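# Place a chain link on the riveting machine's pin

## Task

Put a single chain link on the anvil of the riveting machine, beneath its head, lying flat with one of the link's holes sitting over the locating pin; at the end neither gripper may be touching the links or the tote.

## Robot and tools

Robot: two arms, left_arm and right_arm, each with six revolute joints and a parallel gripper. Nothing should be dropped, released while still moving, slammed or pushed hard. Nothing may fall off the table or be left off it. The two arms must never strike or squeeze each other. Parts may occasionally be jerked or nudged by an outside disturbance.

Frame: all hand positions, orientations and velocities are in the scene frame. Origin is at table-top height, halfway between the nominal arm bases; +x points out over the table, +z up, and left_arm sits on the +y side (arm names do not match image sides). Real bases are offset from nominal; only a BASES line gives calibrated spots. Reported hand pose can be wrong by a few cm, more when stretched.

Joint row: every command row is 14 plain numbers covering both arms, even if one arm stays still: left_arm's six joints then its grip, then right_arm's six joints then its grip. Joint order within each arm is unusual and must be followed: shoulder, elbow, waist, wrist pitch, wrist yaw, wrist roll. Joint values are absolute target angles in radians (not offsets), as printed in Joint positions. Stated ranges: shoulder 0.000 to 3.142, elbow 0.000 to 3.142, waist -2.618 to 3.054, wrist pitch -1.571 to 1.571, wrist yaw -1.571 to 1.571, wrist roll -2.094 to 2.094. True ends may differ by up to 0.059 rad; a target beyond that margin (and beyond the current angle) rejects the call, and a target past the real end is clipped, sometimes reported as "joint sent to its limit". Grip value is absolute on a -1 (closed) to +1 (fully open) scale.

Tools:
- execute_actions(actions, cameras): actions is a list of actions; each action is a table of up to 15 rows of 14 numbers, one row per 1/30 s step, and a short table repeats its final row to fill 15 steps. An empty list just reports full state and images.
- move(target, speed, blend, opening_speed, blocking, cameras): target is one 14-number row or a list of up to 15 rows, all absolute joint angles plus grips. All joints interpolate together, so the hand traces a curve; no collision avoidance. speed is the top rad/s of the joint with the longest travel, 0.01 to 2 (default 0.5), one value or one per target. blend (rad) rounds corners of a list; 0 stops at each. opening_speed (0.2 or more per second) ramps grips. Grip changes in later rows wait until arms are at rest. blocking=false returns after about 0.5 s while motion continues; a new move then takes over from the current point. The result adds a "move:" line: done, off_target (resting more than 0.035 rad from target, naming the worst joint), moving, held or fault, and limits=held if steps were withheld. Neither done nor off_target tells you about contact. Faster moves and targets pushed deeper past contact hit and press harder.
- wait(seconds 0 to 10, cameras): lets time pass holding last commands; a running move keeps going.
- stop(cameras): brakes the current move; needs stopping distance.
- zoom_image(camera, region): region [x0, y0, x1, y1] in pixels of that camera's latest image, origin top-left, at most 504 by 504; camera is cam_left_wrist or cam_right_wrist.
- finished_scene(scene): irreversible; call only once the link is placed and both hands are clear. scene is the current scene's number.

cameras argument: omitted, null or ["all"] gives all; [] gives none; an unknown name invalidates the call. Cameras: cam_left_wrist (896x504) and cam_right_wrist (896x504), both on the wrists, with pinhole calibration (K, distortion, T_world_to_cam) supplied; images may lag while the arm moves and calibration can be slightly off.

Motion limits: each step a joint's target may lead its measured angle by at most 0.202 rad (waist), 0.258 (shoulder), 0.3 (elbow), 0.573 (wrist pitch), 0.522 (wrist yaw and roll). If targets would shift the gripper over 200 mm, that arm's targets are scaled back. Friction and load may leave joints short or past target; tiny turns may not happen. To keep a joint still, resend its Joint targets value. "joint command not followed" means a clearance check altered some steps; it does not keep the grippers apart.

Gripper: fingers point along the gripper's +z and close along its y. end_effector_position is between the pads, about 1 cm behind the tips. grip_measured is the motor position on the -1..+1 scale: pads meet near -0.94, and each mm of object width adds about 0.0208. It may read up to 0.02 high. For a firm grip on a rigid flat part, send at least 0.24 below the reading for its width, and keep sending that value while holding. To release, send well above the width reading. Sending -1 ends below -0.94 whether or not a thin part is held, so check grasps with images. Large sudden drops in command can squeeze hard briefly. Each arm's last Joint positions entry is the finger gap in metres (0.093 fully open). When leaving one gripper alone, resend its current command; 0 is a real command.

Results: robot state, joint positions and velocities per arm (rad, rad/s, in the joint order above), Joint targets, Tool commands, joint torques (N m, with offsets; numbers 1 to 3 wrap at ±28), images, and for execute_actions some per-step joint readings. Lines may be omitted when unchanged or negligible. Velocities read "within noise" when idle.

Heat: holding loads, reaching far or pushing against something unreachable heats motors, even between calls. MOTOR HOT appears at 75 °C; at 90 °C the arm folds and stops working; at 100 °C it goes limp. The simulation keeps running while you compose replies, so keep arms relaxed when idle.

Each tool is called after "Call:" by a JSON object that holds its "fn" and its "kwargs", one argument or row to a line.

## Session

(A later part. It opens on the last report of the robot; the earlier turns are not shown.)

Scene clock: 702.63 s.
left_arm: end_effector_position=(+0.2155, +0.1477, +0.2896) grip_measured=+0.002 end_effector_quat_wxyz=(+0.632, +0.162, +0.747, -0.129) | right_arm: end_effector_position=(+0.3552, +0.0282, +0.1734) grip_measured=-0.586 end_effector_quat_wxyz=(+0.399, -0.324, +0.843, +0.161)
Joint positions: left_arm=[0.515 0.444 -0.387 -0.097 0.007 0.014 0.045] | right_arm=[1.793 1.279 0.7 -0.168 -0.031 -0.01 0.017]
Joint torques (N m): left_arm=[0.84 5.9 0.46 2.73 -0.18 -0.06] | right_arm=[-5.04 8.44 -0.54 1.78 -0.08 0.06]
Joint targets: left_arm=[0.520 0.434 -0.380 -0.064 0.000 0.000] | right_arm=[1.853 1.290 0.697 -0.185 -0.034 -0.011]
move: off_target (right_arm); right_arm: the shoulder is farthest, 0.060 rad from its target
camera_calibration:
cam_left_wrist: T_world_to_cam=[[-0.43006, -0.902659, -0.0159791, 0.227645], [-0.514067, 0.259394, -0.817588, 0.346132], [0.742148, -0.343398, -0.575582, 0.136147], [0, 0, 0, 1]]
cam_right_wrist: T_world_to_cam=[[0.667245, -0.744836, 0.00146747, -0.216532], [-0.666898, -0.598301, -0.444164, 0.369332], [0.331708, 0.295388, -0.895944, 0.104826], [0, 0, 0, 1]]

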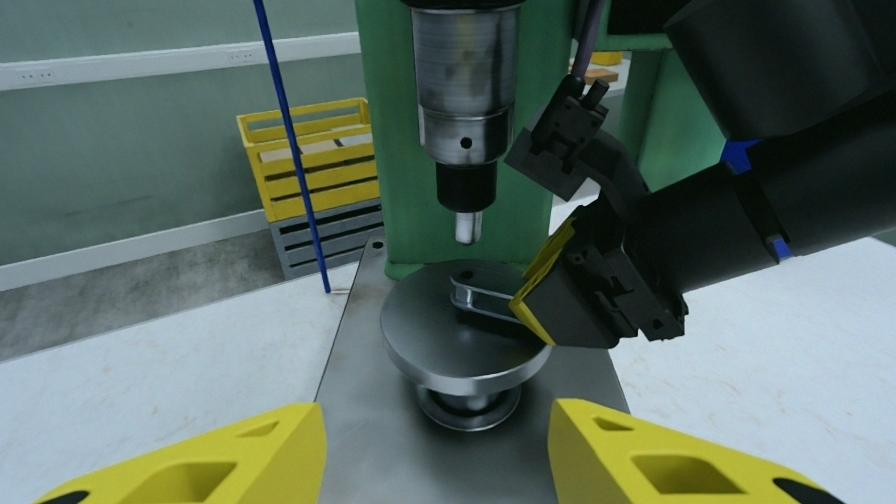

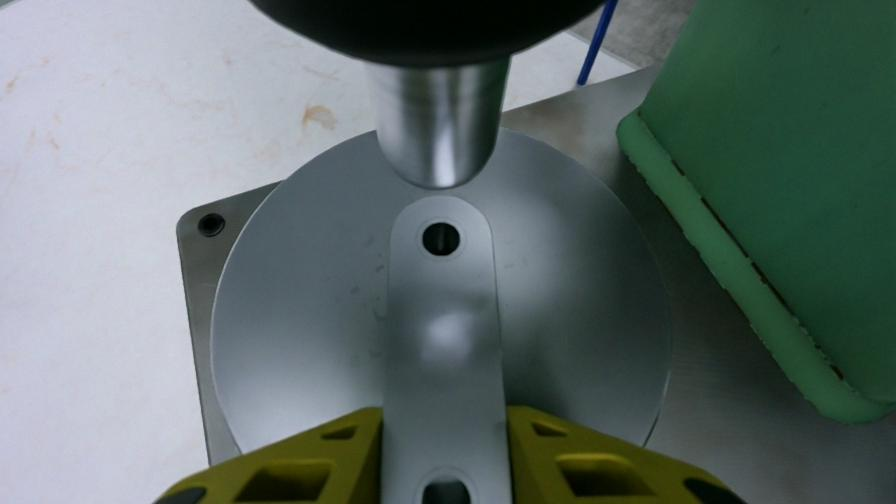

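Call:
{"fn": "zoom_image", "kwargs": {
  "camera": "cam_right_wrist",
  "region": [190, 290, 250, 370]
}}

Call:
{"fn": "zoom_image", "kwargs": {
  "camera": "cam_right_wrist",
  "region": [630, 290, 690, 370]
}}

Call:
{"fn": "zoom_image", "kwargs": {
  "camera": "cam_left_wrist",
  "region": [455, 290, 485, 320]
}}

Scaled by 6.300 from the camera's 896x504 image, which has a finer 1280x720 frame.

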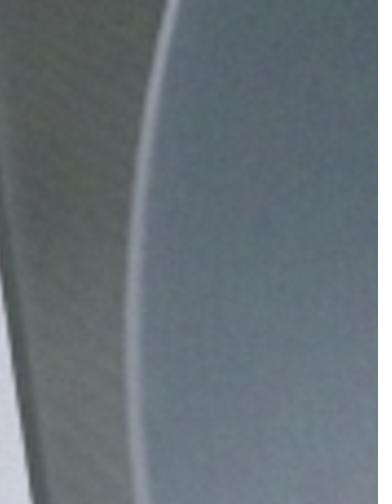

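Scaled by 6.300 from the camera's 896x504 image, which has a finer 1280x720 frame.

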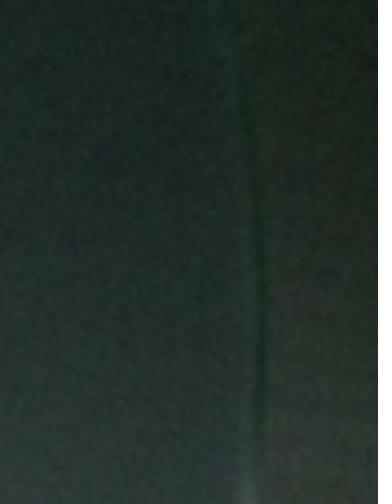

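Scaled by 16.800 from the camera's 896x504 image, which has a finer 1280x720 frame.

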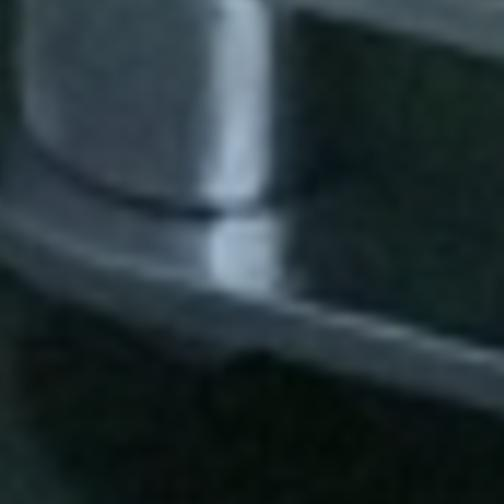

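Call:
{"fn": "zoom_image", "kwargs": {
  "camera": "cam_left_wrist",
  "region": [410, 60, 650, 260]
}}

Scaled by 2.100 from the camera's 896x504 image, which has a finer 1280x720 frame.

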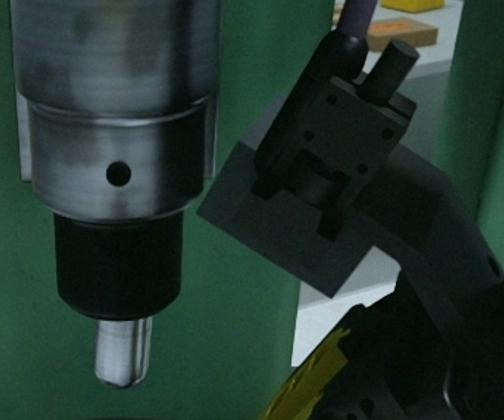

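Call:
{"fn": "move", "kwargs": {
  "target": [
    [0.52,0.434,-0.38,-0.064,0.0,0.0,0.0,1.817,1.342,0.697,-0.213,-0.036,-0.034,-0.82],
    [0.52,0.434,-0.38,-0.064,0.0,0.0,0.0,1.82,1.315,0.697,-0.213,-0.036,-0.034,-0.82],
    [0.52,0.434,-0.38,-0.064,0.0,0.0,0.0,1.828,1.279,0.697,-0.175,-0.036,-0.034,-0.82]
  ],
  "speed": 0.08
}}

Call:
{"fn": "zoom_image", "kwargs": {
  "camera": "cam_left_wrist",
  "region": [420, 220, 520, 330]
}}

Scene clock: 786.23 s.
left_arm: end_effector_position=(+0.2155, +0.1477, +0.2896) grip_measured=+0.002 end_effector_quat_wxyz=(+0.632, +0.162, +0.747, -0.129) | right_arm: end_effector_position=(+0.3556, +0.0285, +0.1678) grip_measured=-0.586 end_effector_quat_wxyz=(+0.390, -0.332, +0.845, +0.154)
Joint positions: left_arm=[0.515 0.444 -0.387 -0.097 0.007 0.014 0.045] | right_arm=[1.809 1.293 0.7 -0.189 -0.031 -0.024 0.017]
Joint torques (N m): left_arm=[0.84 5.9 0.43 2.73 -0.18 -0.05] | right_arm=[-8.99 6.3 -0.54 2.09 -0.11 -0.04]
Heat: left arm: 49 °C; right arm: 46 °C.
Joint targets: left_arm=[0.520 0.434 -0.380 -0.064 0.000 0.000] | right_arm=[1.828 1.279 0.697 -0.175 -0.036 -0.034]
move: done
camera_calibration:
cam_left_wrist: T_world_to_cam=[[-0.43006, -0.902659, -0.0159791, 0.227645], [-0.514067, 0.259394, -0.817588, 0.346132], [0.742148, -0.343398, -0.575582, 0.136147], [0, 0, 0, 1]]
cam_right_wrist: T_world_to_cam=[[0.673818, -0.738809, 0.011482, -0.220724], [-0.665859, -0.613875, -0.424015, 0.363978], [0.320314, 0.278063, -0.905582, 0.105728], [0, 0, 0, 1]]

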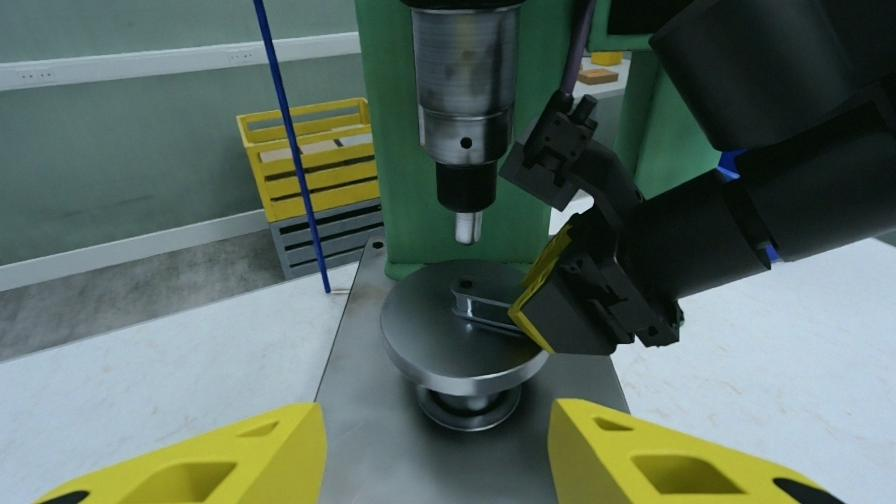

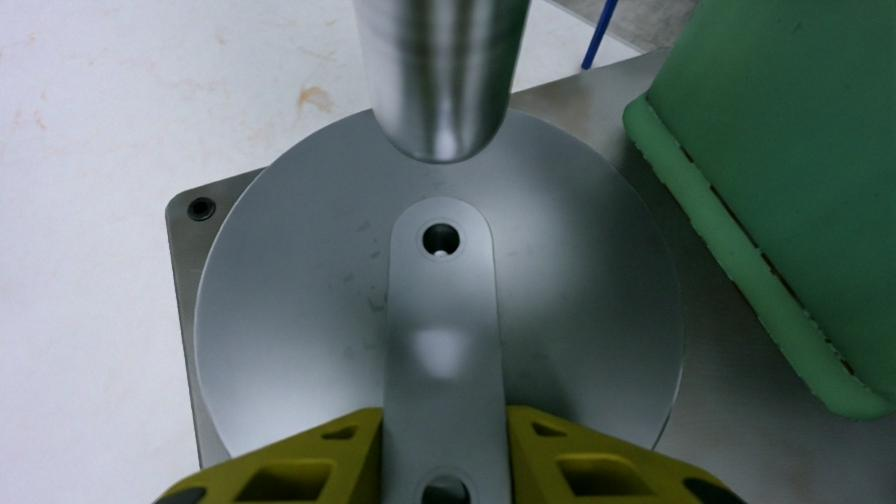

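Scaled by 4.582 from the camera's 896x504 image, which has a finer 1280x720 frame.

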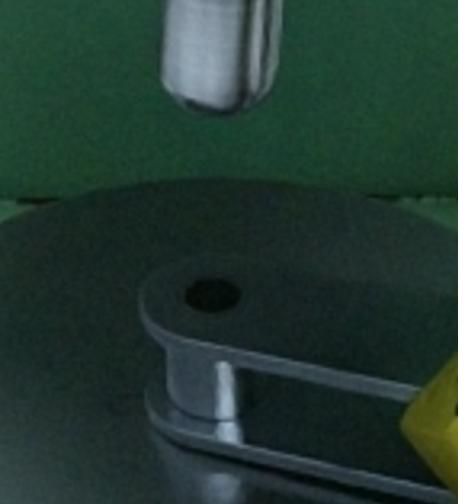

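Call:
{"fn": "move", "kwargs": {
  "target": [0.52,0.434,-0.38,-0.064,0.0,0.0,0.0,1.835,1.264,0.697,-0.157,-0.036,-0.034,-0.82],
  "speed": 0.08
}}

Call:
{"fn": "zoom_image", "kwargs": {
  "camera": "cam_left_wrist",
  "region": [430, 260, 550, 360]
}}

Call:
{"fn": "zoom_image", "kwargs": {
  "camera": "cam_right_wrist",
  "region": [410, 200, 480, 270]
}}

Scene clock: 790.80 s.
left_arm: end_effector_position=(+0.2156, +0.1477, +0.2897) grip_measured=+0.002 end_effector_quat_wxyz=(+0.632, +0.162, +0.747, -0.129) | right_arm: end_effector_position=(+0.3555, +0.0284, +0.1658) grip_measured=-0.586 end_effector_quat_wxyz=(+0.392, -0.332, +0.844, +0.155)
Joint positions: left_arm=[0.515 0.444 -0.387 -0.097 0.007 0.014 0.045] | right_arm=[1.809 1.282 0.7 -0.175 -0.031 -0.024 0.017]
Joint torques (N m): left_arm=[0.84 5.89 0.44 2.73 -0.18 -0.06] | right_arm=[-8.34 5.93 -0.53 2.16 -0.11 -0.03]
Joint targets: left_arm=[0.520 0.434 -0.380 -0.064 0.000 0.000] | right_arm=[1.835 1.264 0.697 -0.157 -0.036 -0.034]
move: done
camera_calibration:
cam_left_wrist: T_world_to_cam=[[-0.430055, -0.902661, -0.0159933, 0.22765], [-0.51378, 0.25927, -0.817807, 0.346236], [0.742349, -0.343485, -0.57527, 0.136065], [0, 0, 0, 1]]
cam_right_wrist: T_world_to_cam=[[0.673967, -0.738666, 0.0118728, -0.220817], [-0.664516, -0.613177, -0.427122, 0.362977], [0.32278, 0.279976, -0.904116, 0.102874], [0, 0, 0, 1]]

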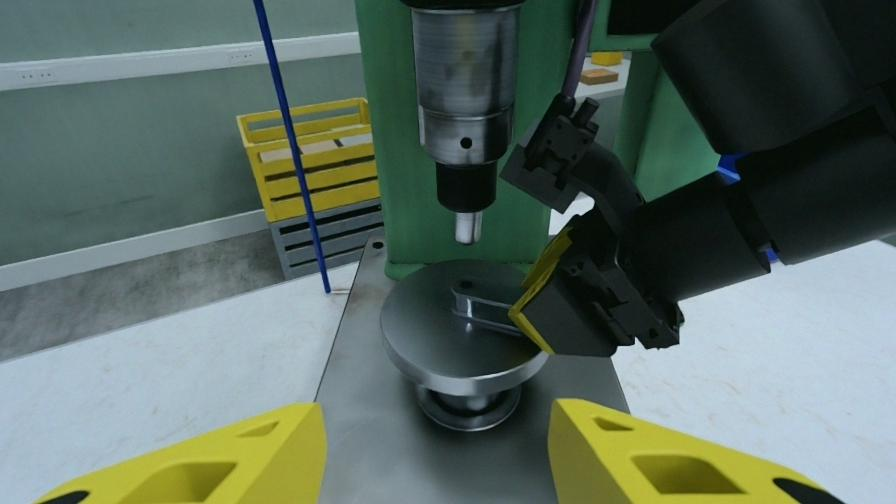

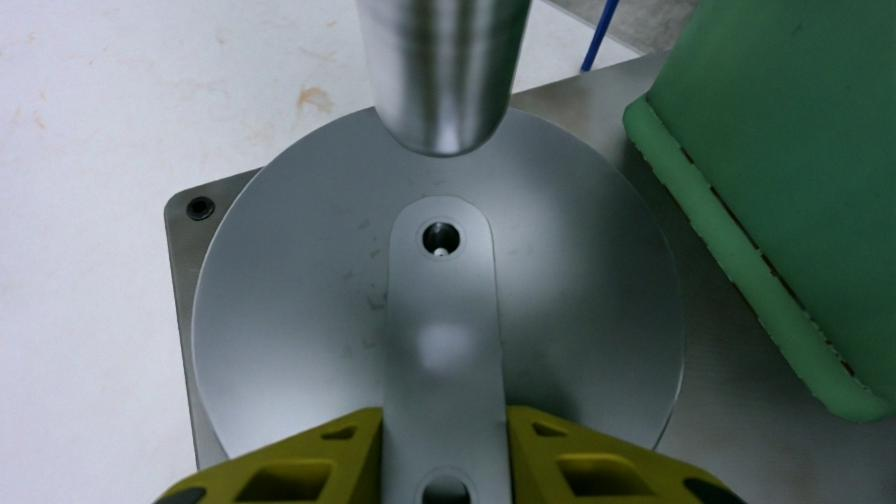

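Scaled by 4.200 from the camera's 896x504 image, which has a finer 1280x720 frame.

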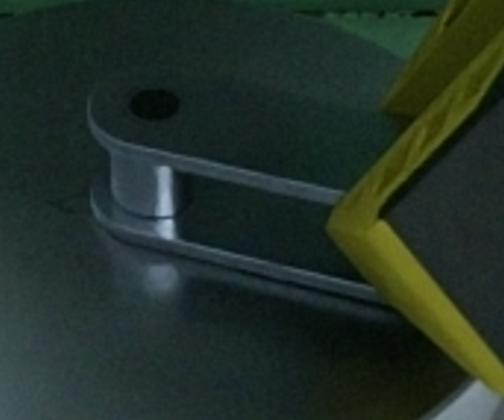

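Scaled by 7.200 from the camera's 896x504 image, which has a finer 1280x720 frame.

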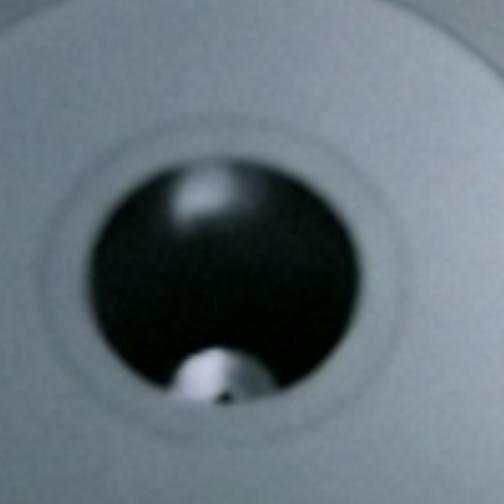

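Call:
{"fn": "move", "kwargs": {
  "target": [0.52,0.434,-0.38,-0.064,0.0,0.0,0.0,1.845,1.248,0.697,-0.137,-0.036,-0.034,-0.82],
  "speed": 0.08
}}

Call:
{"fn": "zoom_image", "kwargs": {
  "camera": "cam_left_wrist",
  "region": [430, 260, 550, 360]
}}

Call:
{"fn": "zoom_image", "kwargs": {
  "camera": "cam_right_wrist",
  "region": [410, 200, 480, 270]
}}

Scene clock: 795.37 s.
left_arm: end_effector_position=(+0.2156, +0.1477, +0.2897) grip_measured=+0.002 end_effector_quat_wxyz=(+0.632, +0.162, +0.747, -0.129) | right_arm: end_effector_position=(+0.3554, +0.0283, +0.1647) grip_measured=-0.586 end_effector_quat_wxyz=(+0.395, -0.332, +0.843, +0.155)
Joint positions: left_arm=[0.515 0.444 -0.387 -0.097 0.007 0.014 0.045] | right_arm=[1.808 1.271 0.7 -0.159 -0.031 -0.026 0.017]
Joint torques (N m): left_arm=[0.83 5.86 0.43 2.73 -0.19 -0.05] | right_arm=[-7.25 5.45 -0.53 2.18 -0.11 -0.01]
Joint targets: left_arm=[0.520 0.434 -0.380 -0.064 0.000 0.000] | right_arm=[1.845 1.248 0.697 -0.137 -0.036 -0.034]
move: off_target (right_arm); right_arm: the shoulder is farthest, 0.037 rad from its target
camera_calibration:
cam_left_wrist: T_world_to_cam=[[-0.430055, -0.902661, -0.0159933, 0.22765], [-0.51378, 0.25927, -0.817807, 0.346236], [0.742349, -0.343485, -0.57527, 0.136065], [0, 0, 0, 1]]
cam_right_wrist: T_world_to_cam=[[0.674623, -0.738044, 0.0132224, -0.221274], [-0.661583, -0.612483, -0.432634, 0.362258], [0.327401, 0.283117, -0.901473, 0.0996555], [0, 0, 0, 1]]

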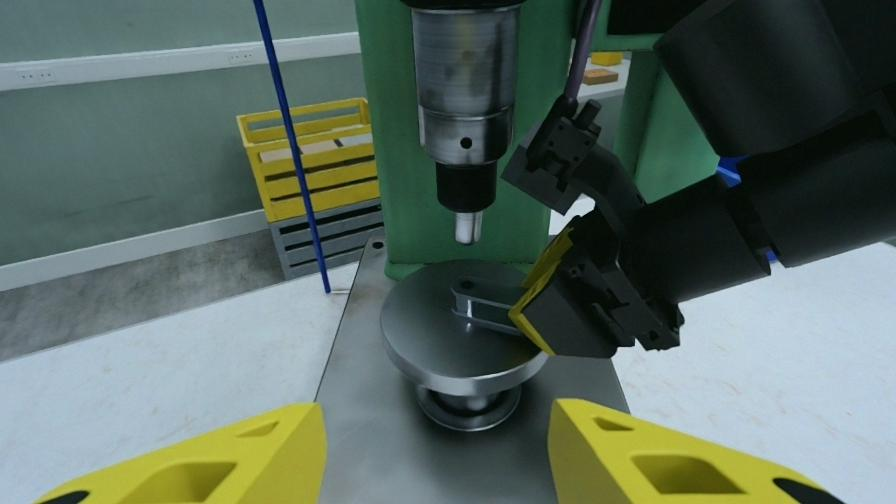

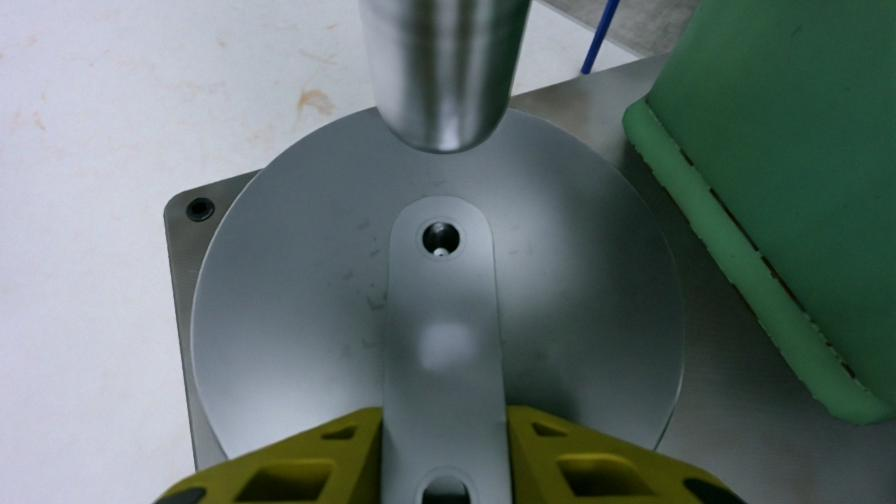

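Scaled by 4.200 from the camera's 896x504 image, which has a finer 1280x720 frame.

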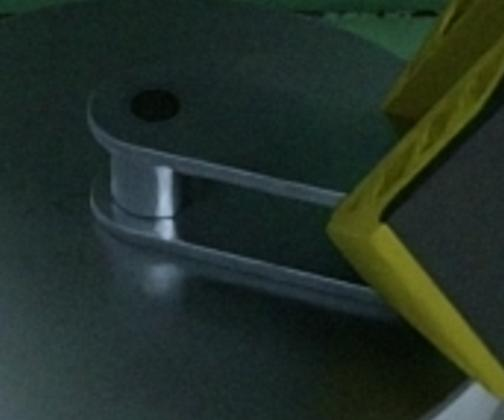

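Scaled by 7.200 from the camera's 896x504 image, which has a finer 1280x720 frame.

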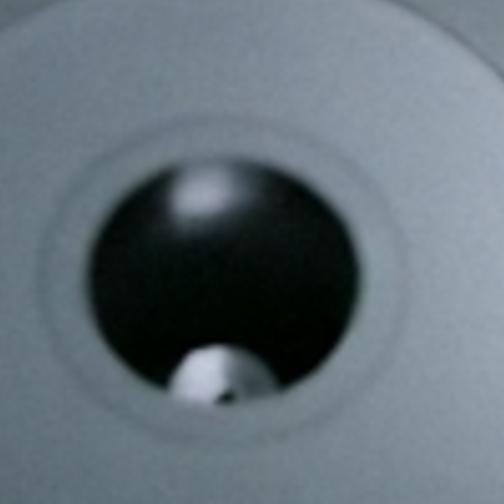

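Call:
{"fn": "move", "kwargs": {
  "target": [
    [0.52,0.434,-0.38,-0.064,0.0,0.0,0.0,1.850,1.250,0.697,-0.185,-0.036,-0.034,-0.82],
    [0.52,0.434,-0.38,-0.064,0.0,0.0,0.0,1.850,1.240,0.703,-0.165,-0.036,-0.034,-0.82],
    [0.52,0.434,-0.38,-0.064,0.0,0.0,0.0,1.850,1.240,0.691,-0.165,-0.036,-0.034,-0.82],
    [0.52,0.434,-0.38,-0.064,0.0,0.0,0.0,1.850,1.235,0.697,-0.150,-0.036,-0.034,-0.82]
  ],
  "speed": 0.06
}}

Call:
{"fn": "zoom_image", "kwargs": {
  "camera": "cam_left_wrist",
  "region": [430, 260, 550, 360]
}}

Call:
{"fn": "zoom_image", "kwargs": {
  "camera": "cam_right_wrist",
  "region": [410, 200, 480, 270]
}}

Scene clock: 812.00 s.
left_arm: end_effector_position=(+0.2156, +0.1477, +0.2897) grip_measured=+0.002 end_effector_quat_wxyz=(+0.632, +0.162, +0.747, -0.129) | right_arm: end_effector_position=(+0.3553, +0.0282, +0.1643) grip_measured=-0.586 end_effector_quat_wxyz=(+0.397, -0.332, +0.842, +0.156)
Joint positions: left_arm=[0.515 0.444 -0.387 -0.097 0.007 0.014 0.045] | right_arm=[1.806 1.264 0.7 -0.148 -0.031 -0.026 0.017]
Joint torques (N m): left_arm=[0.84 5.89 0.44 2.73 -0.19 -0.05] | right_arm=[-6.58 5.04 -0.54 1.93 -0.11 -0.01]
Joint targets: left_arm=[0.520 0.434 -0.380 -0.064 0.000 0.000] | right_arm=[1.850 1.235 0.697 -0.150 -0.036 -0.034]
move: off_target (right_arm); right_arm: the shoulder is farthest, 0.044 rad from its target
camera_calibration:
cam_left_wrist: T_world_to_cam=[[-0.430055, -0.902661, -0.0159933, 0.22765], [-0.51378, 0.25927, -0.817807, 0.346236], [0.742349, -0.343485, -0.57527, 0.136065], [0, 0, 0, 1]]
cam_right_wrist: T_world_to_cam=[[0.674749, -0.737921, 0.0136654, -0.221386], [-0.659713, -0.611331, -0.437097, 0.362016], [0.330897, 0.285916, -0.89931, 0.0977396], [0, 0, 0, 1]]

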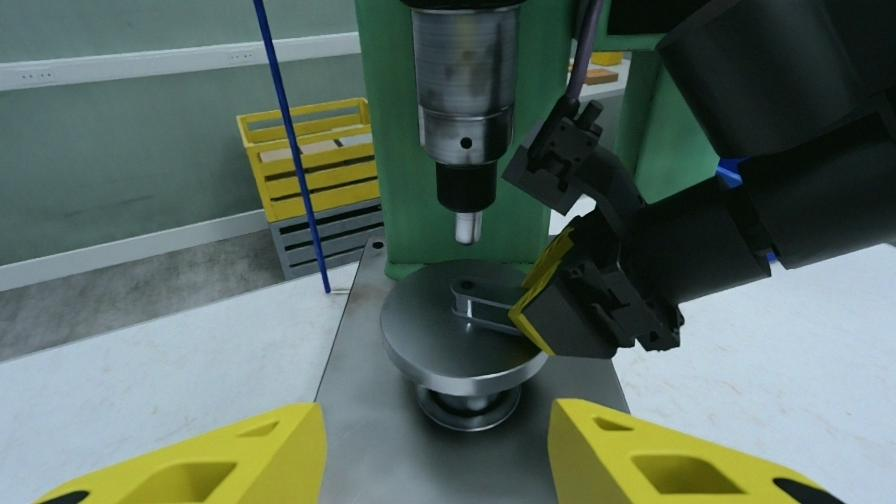

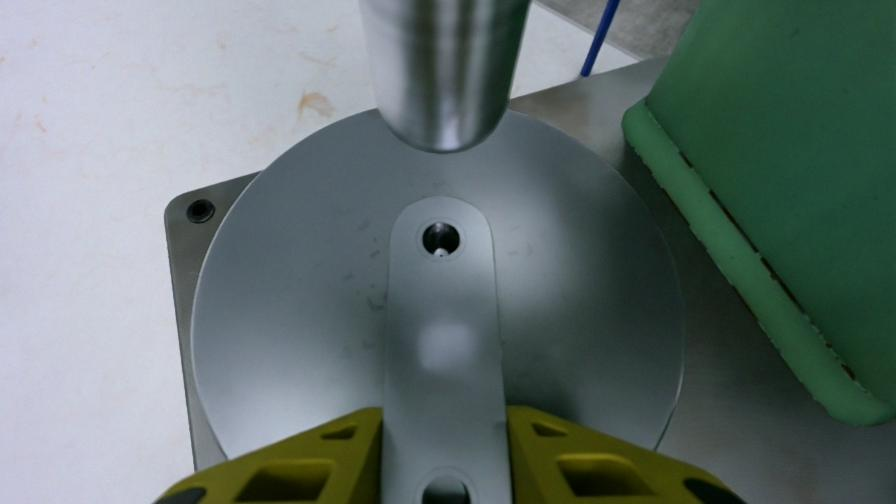

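Scaled by 4.200 from the camera's 896x504 image, which has a finer 1280x720 frame.

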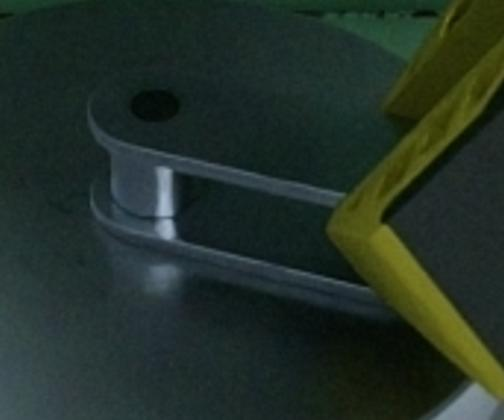

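Scaled by 7.200 from the camera's 896x504 image, which has a finer 1280x720 frame.

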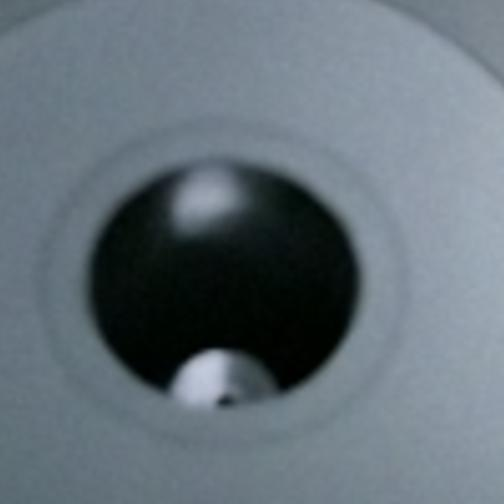

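Call:
{"fn": "execute_actions", "kwargs": {
  "actions": []
}}

Call:
{"fn": "zoom_image", "kwargs": {
  "camera": "cam_left_wrist",
  "region": [430, 260, 550, 360]
}}

Scene clock: 849.97 s.
left_arm: end_effector_position=(+0.2156, +0.1477, +0.2897) grip_measured=+0.002 end_effector_quat_wxyz=(+0.632, +0.162, +0.747, -0.129) | right_arm: end_effector_position=(+0.3553, +0.0282, +0.1642) grip_measured=-0.586 end_effector_quat_wxyz=(+0.397, -0.332, +0.842, +0.156)
Joint names: [shoulder, elbow, waist, wrist pitch, wrist yaw, wrist roll]
Joint positions: left_arm=[0.515 0.444 -0.387 -0.097 0.007 0.014 0.045] | right_arm=[1.806 1.263 0.7 -0.147 -0.031 -0.026 0.017]
Joint velocities: within noise
Joint torques (N m): left_arm=[0.84 5.87 0.44 2.73 -0.18 -0.06] | right_arm=[-6.6 5.05 -0.54 1.94 -0.1 -0.01]
Heat: left arm: 50 °C; right arm: 44 °C.
Joint targets: left_arm=[0.520 0.434 -0.380 -0.064 0.000 0.000] | right_arm=[1.850 1.235 0.697 -0.150 -0.036 -0.034]
Tool commands: left_gripper/opening=+0.0 right_gripper/opening=-0.82
camera_calibration:
cam_left_wrist: T_world_to_cam=[[-0.430055, -0.902661, -0.0159933, 0.22765], [-0.51378, 0.25927, -0.817807, 0.346236], [0.742349, -0.343485, -0.57527, 0.136065], [0, 0, 0, 1]] pos_world=[0.174783, 0.162459, 0.365069]
cam_right_wrist: T_world_to_cam=[[0.674749, -0.737921, 0.0136654, -0.221384], [-0.659713, -0.611331, -0.437097, 0.36195], [0.330897, 0.285916, -0.89931, 0.0976695], [0, 0, 0, 1]] pos_world=[0.355843, 0.0299818, 0.249068]

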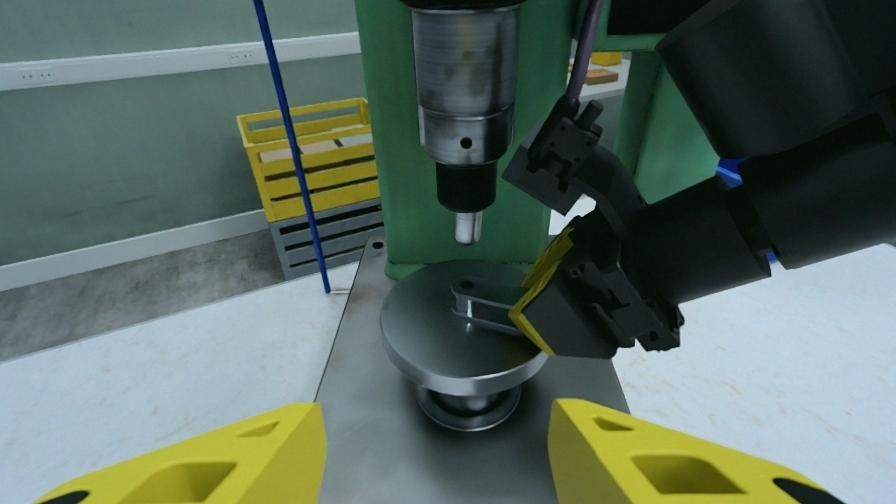

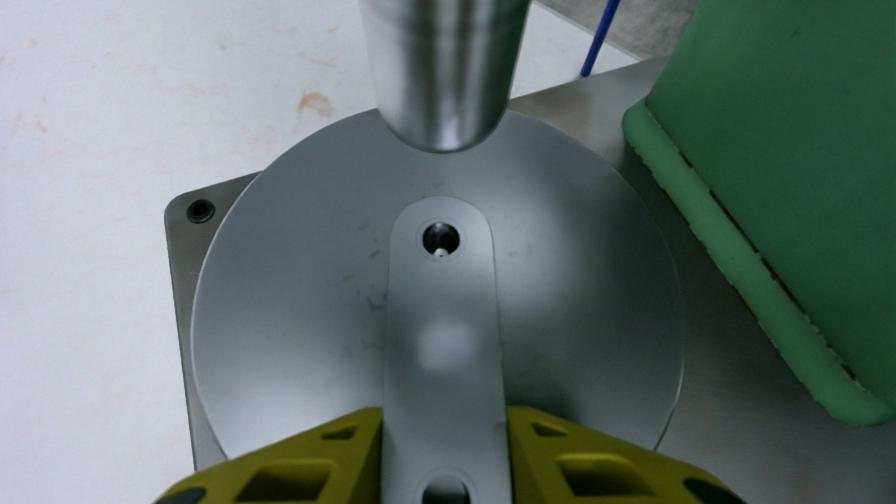

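Scaled by 4.200 from the camera's 896x504 image, which has a finer 1280x720 frame.

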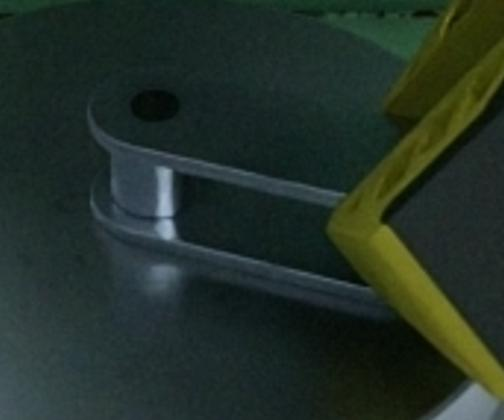

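Call:
{"fn": "zoom_image", "kwargs": {
  "camera": "cam_left_wrist",
  "region": [445, 275, 495, 335]
}}

Call:
{"fn": "zoom_image", "kwargs": {
  "camera": "cam_left_wrist",
  "region": [445, 295, 545, 340]
}}

Scaled by 8.400 from the camera's 896x504 image, which has a finer 1280x720 frame.

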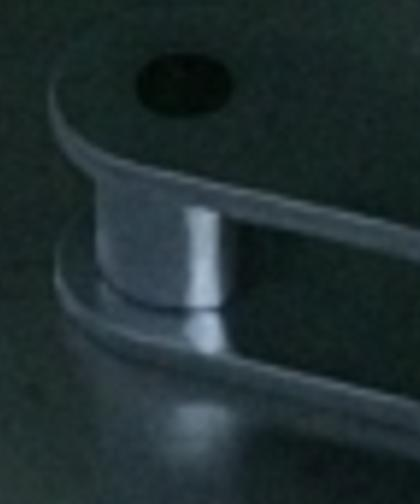

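Scaled by 5.040 from the camera's 896x504 image, which has a finer 1280x720 frame.

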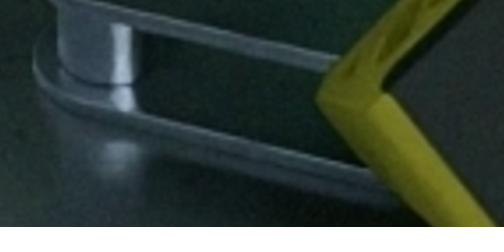

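Call:
{"fn": "move", "kwargs": {
  "target": [
    [0.52,0.434,-0.38,-0.064,0,0,0.0,1.846,1.241,0.697,-0.175,-0.036,-0.034,-0.82],
    [0.52,0.434,-0.38,-0.064,0,0,0.0,1.850,1.241,0.697,-0.195,-0.036,-0.034,-0.82]
  ],
  "speed": 0.08
}}

Call:
{"fn": "zoom_image", "kwargs": {
  "camera": "cam_left_wrist",
  "region": [445, 275, 495, 335]
}}

Call:
{"fn": "zoom_image", "kwargs": {
  "camera": "cam_left_wrist",
  "region": [430, 260, 550, 360]
}}

Scene clock: 866.53 s.
left_arm: end_effector_position=(+0.2156, +0.1477, +0.2897) grip_measured=+0.002 end_effector_quat_wxyz=(+0.632, +0.162, +0.747, -0.129) | right_arm: end_effector_position=(+0.3551, +0.0281, +0.1640) grip_measured=-0.586 end_effector_quat_wxyz=(+0.396, -0.332, +0.842, +0.156)
Joint positions: left_arm=[0.515 0.444 -0.387 -0.097 0.007 0.014 0.045] | right_arm=[1.806 1.263 0.7 -0.149 -0.031 -0.026 0.017]
Joint torques (N m): left_arm=[0.87 5.89 0.43 2.72 -0.18 -0.06] | right_arm=[-6.57 5.55 -0.54 1.45 -0.11 -0.01]
Joint targets: left_arm=[0.520 0.434 -0.380 -0.064 0.000 0.000] | right_arm=[1.850 1.241 0.697 -0.195 -0.036 -0.034]
move: off_target (right_arm); right_arm: the wrist pitch is farthest, 0.046 rad from its target
camera_calibration:
cam_left_wrist: T_world_to_cam=[[-0.430055, -0.902661, -0.0159933, 0.22765], [-0.51378, 0.25927, -0.817807, 0.346236], [0.742349, -0.343485, -0.57527, 0.136065], [0, 0, 0, 1]]
cam_right_wrist: T_world_to_cam=[[0.674761, -0.73791, 0.0136308, -0.221375], [-0.660091, -0.611657, -0.436068, 0.361672], [0.330117, 0.285244, -0.89981, 0.0979325], [0, 0, 0, 1]]

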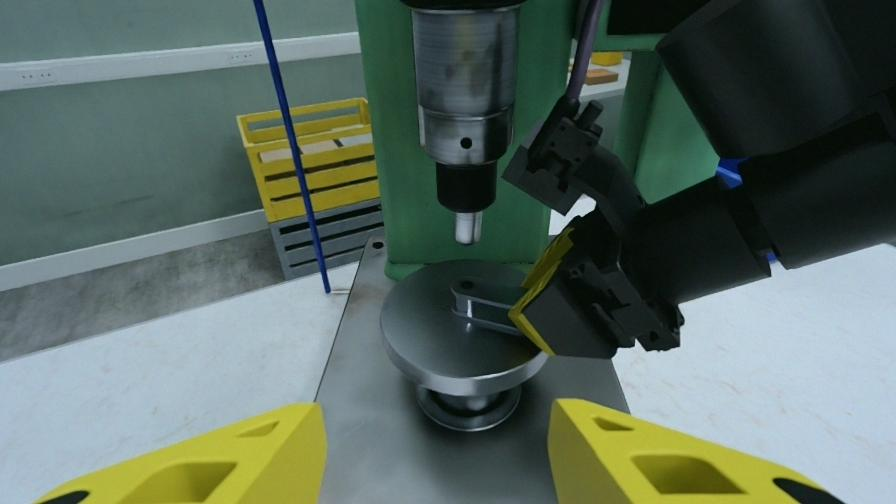

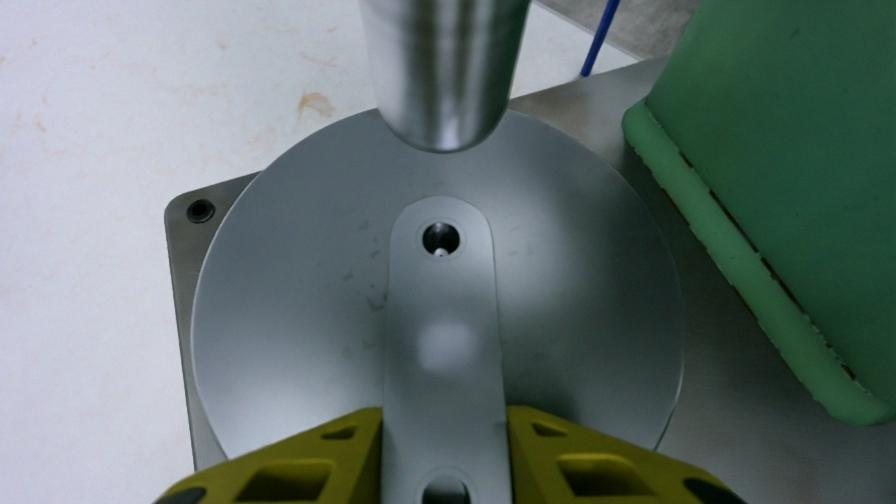

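Scaled by 8.400 from the camera's 896x504 image, which has a finer 1280x720 frame.

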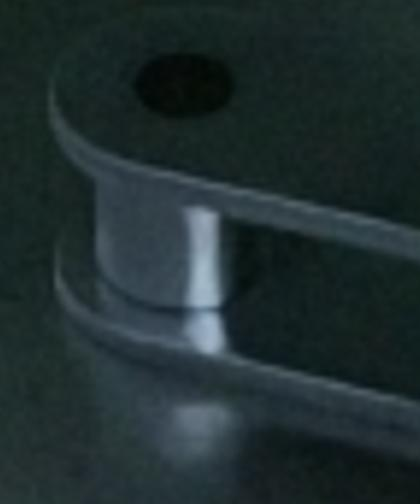

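Scaled by 4.200 from the camera's 896x504 image, which has a finer 1280x720 frame.

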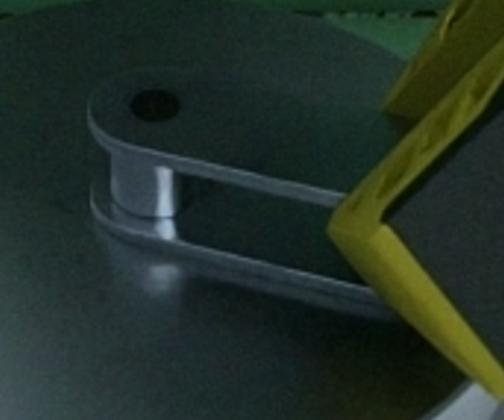

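Call:
{"fn": "move", "kwargs": {
  "target": [
    [0.52,0.434,-0.38,-0.064,0,0,0.0,1.828,1.252,0.697,-0.155,-0.034,-0.031,-0.82],
    [0.52,0.434,-0.38,-0.064,0,0,0.0,1.828,1.252,0.697,-0.155,-0.034,-0.031,0.0]
  ],
  "speed": 0.08,
  "opening_speed": 0.5
}}

Call:
{"fn": "zoom_image", "kwargs": {
  "camera": "cam_left_wrist",
  "region": [430, 260, 550, 360]
}}

Call:
{"fn": "zoom_image", "kwargs": {
  "camera": "cam_left_wrist",
  "region": [445, 275, 495, 335]
}}

Scene clock: 876.57 s.
left_arm: end_effector_position=(+0.2156, +0.1477, +0.2897) grip_measured=+0.002 end_effector_quat_wxyz=(+0.632, +0.162, +0.747, -0.129) | right_arm: end_effector_position=(+0.3556, +0.0285, +0.1649) grip_measured=-0.003 end_effector_quat_wxyz=(+0.398, -0.331, +0.841, +0.157)
Joint positions: left_arm=[0.515 0.444 -0.387 -0.097 0.007 0.014 0.045] | right_arm=[1.806 1.263 0.7 -0.145 -0.031 -0.026 0.045]
Joint torques (N m): left_arm=[0.84 5.91 0.44 2.73 -0.19 -0.06] | right_arm=[-8.61 6.5 -0.53 1.85 -0.08 0.02]
Joint targets: left_arm=[0.520 0.434 -0.380 -0.064 0.000 0.000] | right_arm=[1.828 1.252 0.697 -0.155 -0.034 -0.031]
move: done
camera_calibration:
cam_left_wrist: T_world_to_cam=[[-0.430055, -0.902661, -0.0159933, 0.22765], [-0.51378, 0.25927, -0.817807, 0.346236], [0.742349, -0.343485, -0.57527, 0.136065], [0, 0, 0, 1]]
cam_right_wrist: T_world_to_cam=[[0.674717, -0.737948, 0.0137575, -0.221409], [-0.658698, -0.610458, -0.439838, 0.362676], [0.332976, 0.287704, -0.897972, 0.0971006], [0, 0, 0, 1]]

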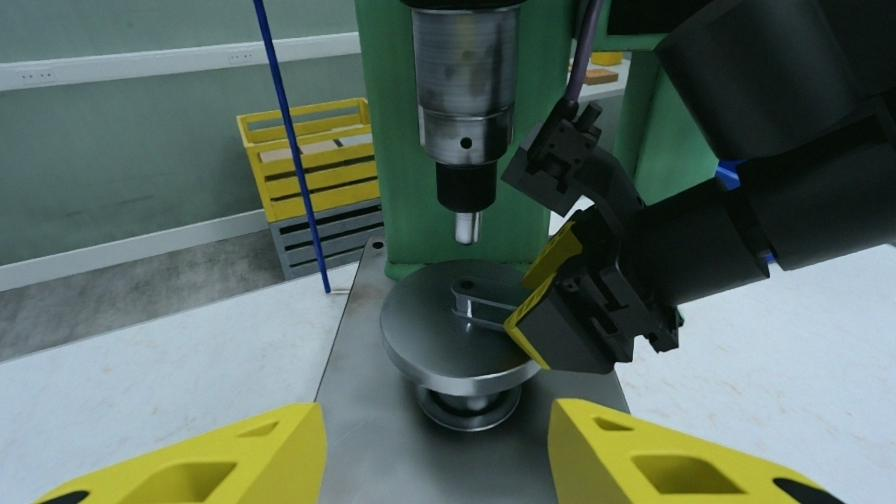

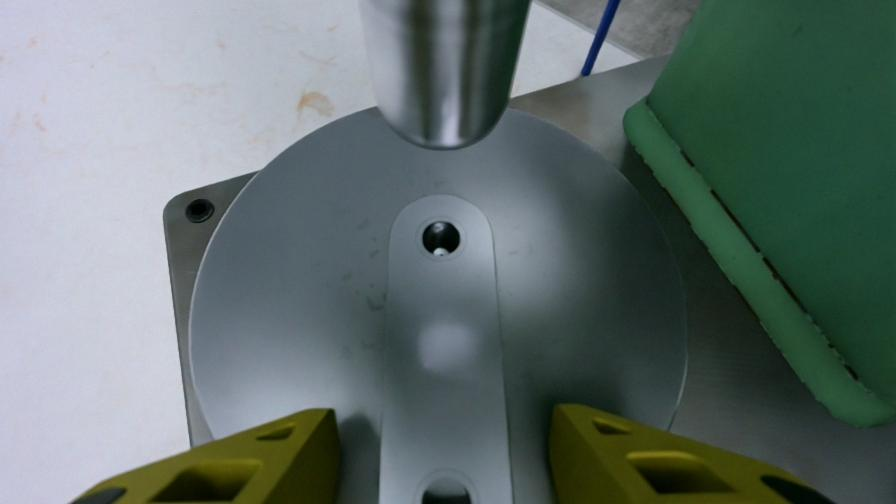

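Scaled by 4.200 from the camera's 896x504 image, which has a finer 1280x720 frame.

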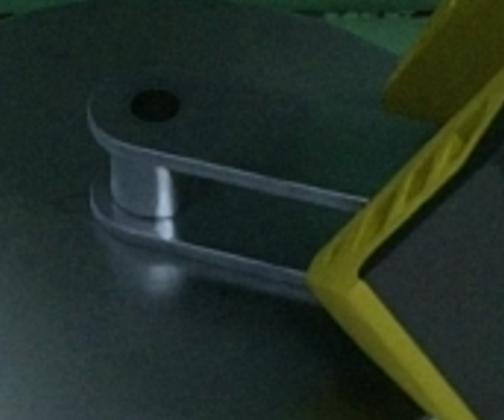

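Scaled by 8.400 from the camera's 896x504 image, which has a finer 1280x720 frame.

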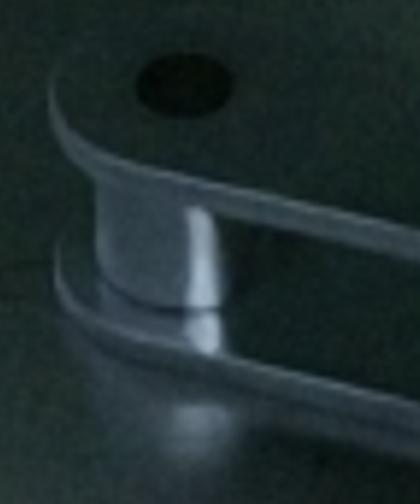

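Call:
{"fn": "move", "kwargs": {
  "target": [0.52,0.434,-0.38,-0.064,0,0,0.0,1.782,1.252,0.697,-0.155,-0.034,-0.031,0.0],
  "speed": 0.1,
  "cameras": []
}}

Scene clock: 895.03 s.
left_arm: end_effector_position=(+0.2156, +0.1477, +0.2897) grip_measured=+0.002 end_effector_quat_wxyz=(+0.632, +0.162, +0.747, -0.129) | right_arm: end_effector_position=(+0.3556, +0.0285, +0.1649) grip_measured=-0.003 end_effector_quat_wxyz=(+0.398, -0.331, +0.841, +0.157)
Joint positions: left_arm=[0.515 0.444 -0.387 -0.097 0.007 0.014 0.045] | right_arm=[1.806 1.263 0.7 -0.145 -0.031 -0.026 0.045]
Joint torques (N m): left_arm=[0.83 5.89 0.44 2.73 -0.18 -0.06] | right_arm=[-12.92 6.5 -0.53 1.85 -0.09 0.02]
Joint targets: left_arm=[0.520 0.434 -0.380 -0.064 0.000 0.000] | right_arm=[1.782 1.252 0.697 -0.155 -0.034 -0.031]
move: done

Call:
{"fn": "move", "kwargs": {
  "target": [
    [0.52,0.434,-0.38,-0.064,0,0,0.0,1.674,1.207,0.697,-0.211,-0.034,-0.031,0.0],
    [0.52,0.434,-0.38,-0.064,0,0,0.0,1.573,1.174,0.697,-0.279,-0.034,-0.031,0.0]
  ],
  "speed": 0.12,
  "blend": 0.03
}}

Call:
{"fn": "zoom_image", "kwargs": {
  "camera": "cam_left_wrist",
  "region": [430, 260, 550, 360]
}}

Scene clock: 900.67 s.
left_arm: end_effector_position=(+0.2156, +0.1477, +0.2897) grip_measured=+0.002 end_effector_quat_wxyz=(+0.632, +0.162, +0.747, -0.129) | right_arm: end_effector_position=(+0.3226, +0.0001, +0.2101) grip_measured=-0.003 end_effector_quat_wxyz=(+0.408, -0.330, +0.836, +0.160)
Joint positions: left_arm=[0.515 0.444 -0.387 -0.097 0.007 0.014 0.045] | right_arm=[1.595 1.191 0.7 -0.26 -0.031 -0.026 0.045]
Joint torques (N m): left_arm=[0.83 5.86 0.43 2.72 -0.18 -0.06] | right_arm=[-10.81 6.23 -0.55 1.76 -0.08 0.02]
Joint targets: left_arm=[0.520 0.434 -0.380 -0.064 0.000 0.000] | right_arm=[1.573 1.174 0.697 -0.279 -0.034 -0.031]
move: done
camera_calibration:
cam_left_wrist: T_world_to_cam=[[-0.430055, -0.902661, -0.0159933, 0.22765], [-0.51378, 0.25927, -0.817807, 0.346236], [0.742349, -0.343485, -0.57527, 0.136065], [0, 0, 0, 1]]
cam_right_wrist: T_world_to_cam=[[0.674477, -0.738155, 0.0144327, -0.220783], [-0.651022, -0.603854, -0.459924, 0.345264], [0.348211, 0.300812, -0.887841, 0.149773], [0, 0, 0, 1]]

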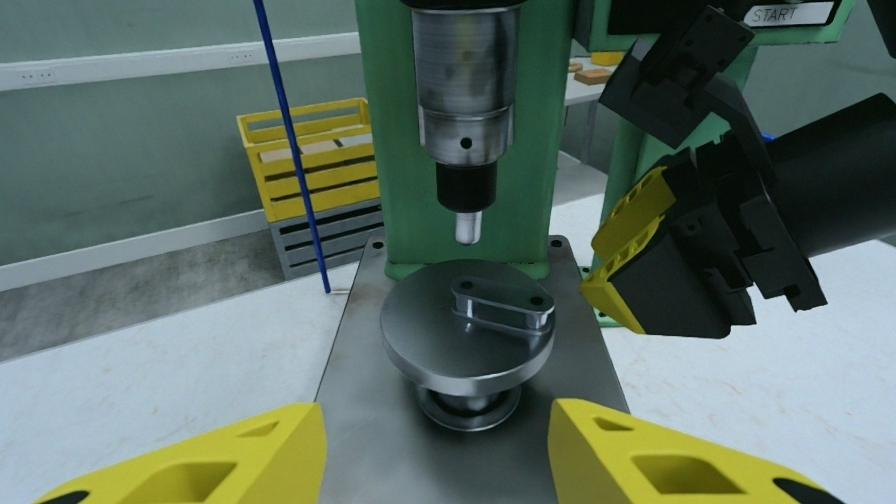

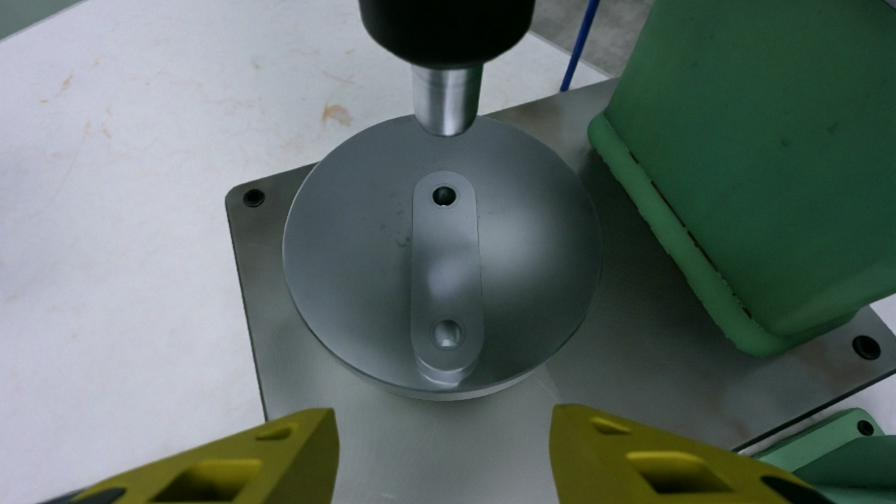

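Scaled by 4.200 from the camera's 896x504 image, which has a finer 1280x720 frame.

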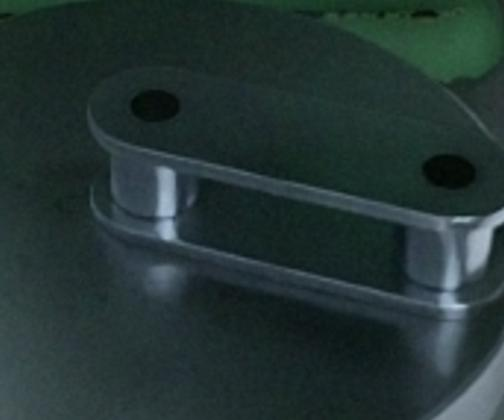

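Call:
{"fn": "zoom_image", "kwargs": {
  "camera": "cam_left_wrist",
  "region": [445, 275, 505, 345]
}}

Call:
{"fn": "zoom_image", "kwargs": {
  "camera": "cam_left_wrist",
  "region": [505, 290, 565, 360]
}}

Call:
{"fn": "zoom_image", "kwargs": {
  "camera": "cam_right_wrist",
  "region": [390, 150, 510, 400]
}}

Scaled by 7.200 from the camera's 896x504 image, which has a finer 1280x720 frame.

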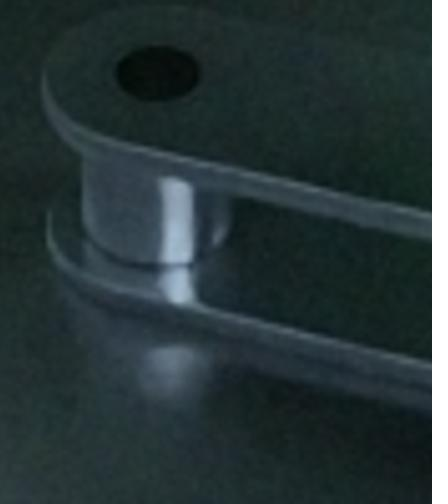

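Scaled by 7.200 from the camera's 896x504 image, which has a finer 1280x720 frame.

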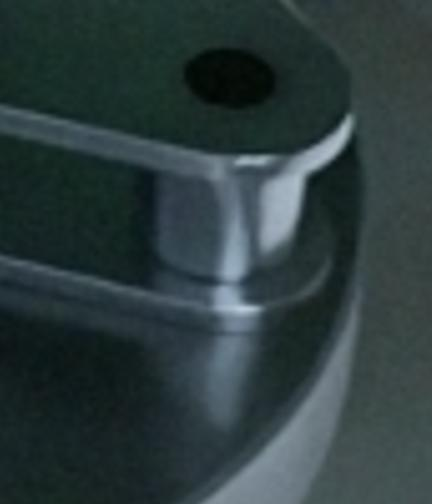

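Scaled by 2.016 from the camera's 896x504 image, which has a finer 1280x720 frame.

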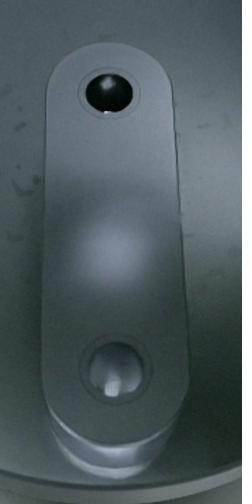

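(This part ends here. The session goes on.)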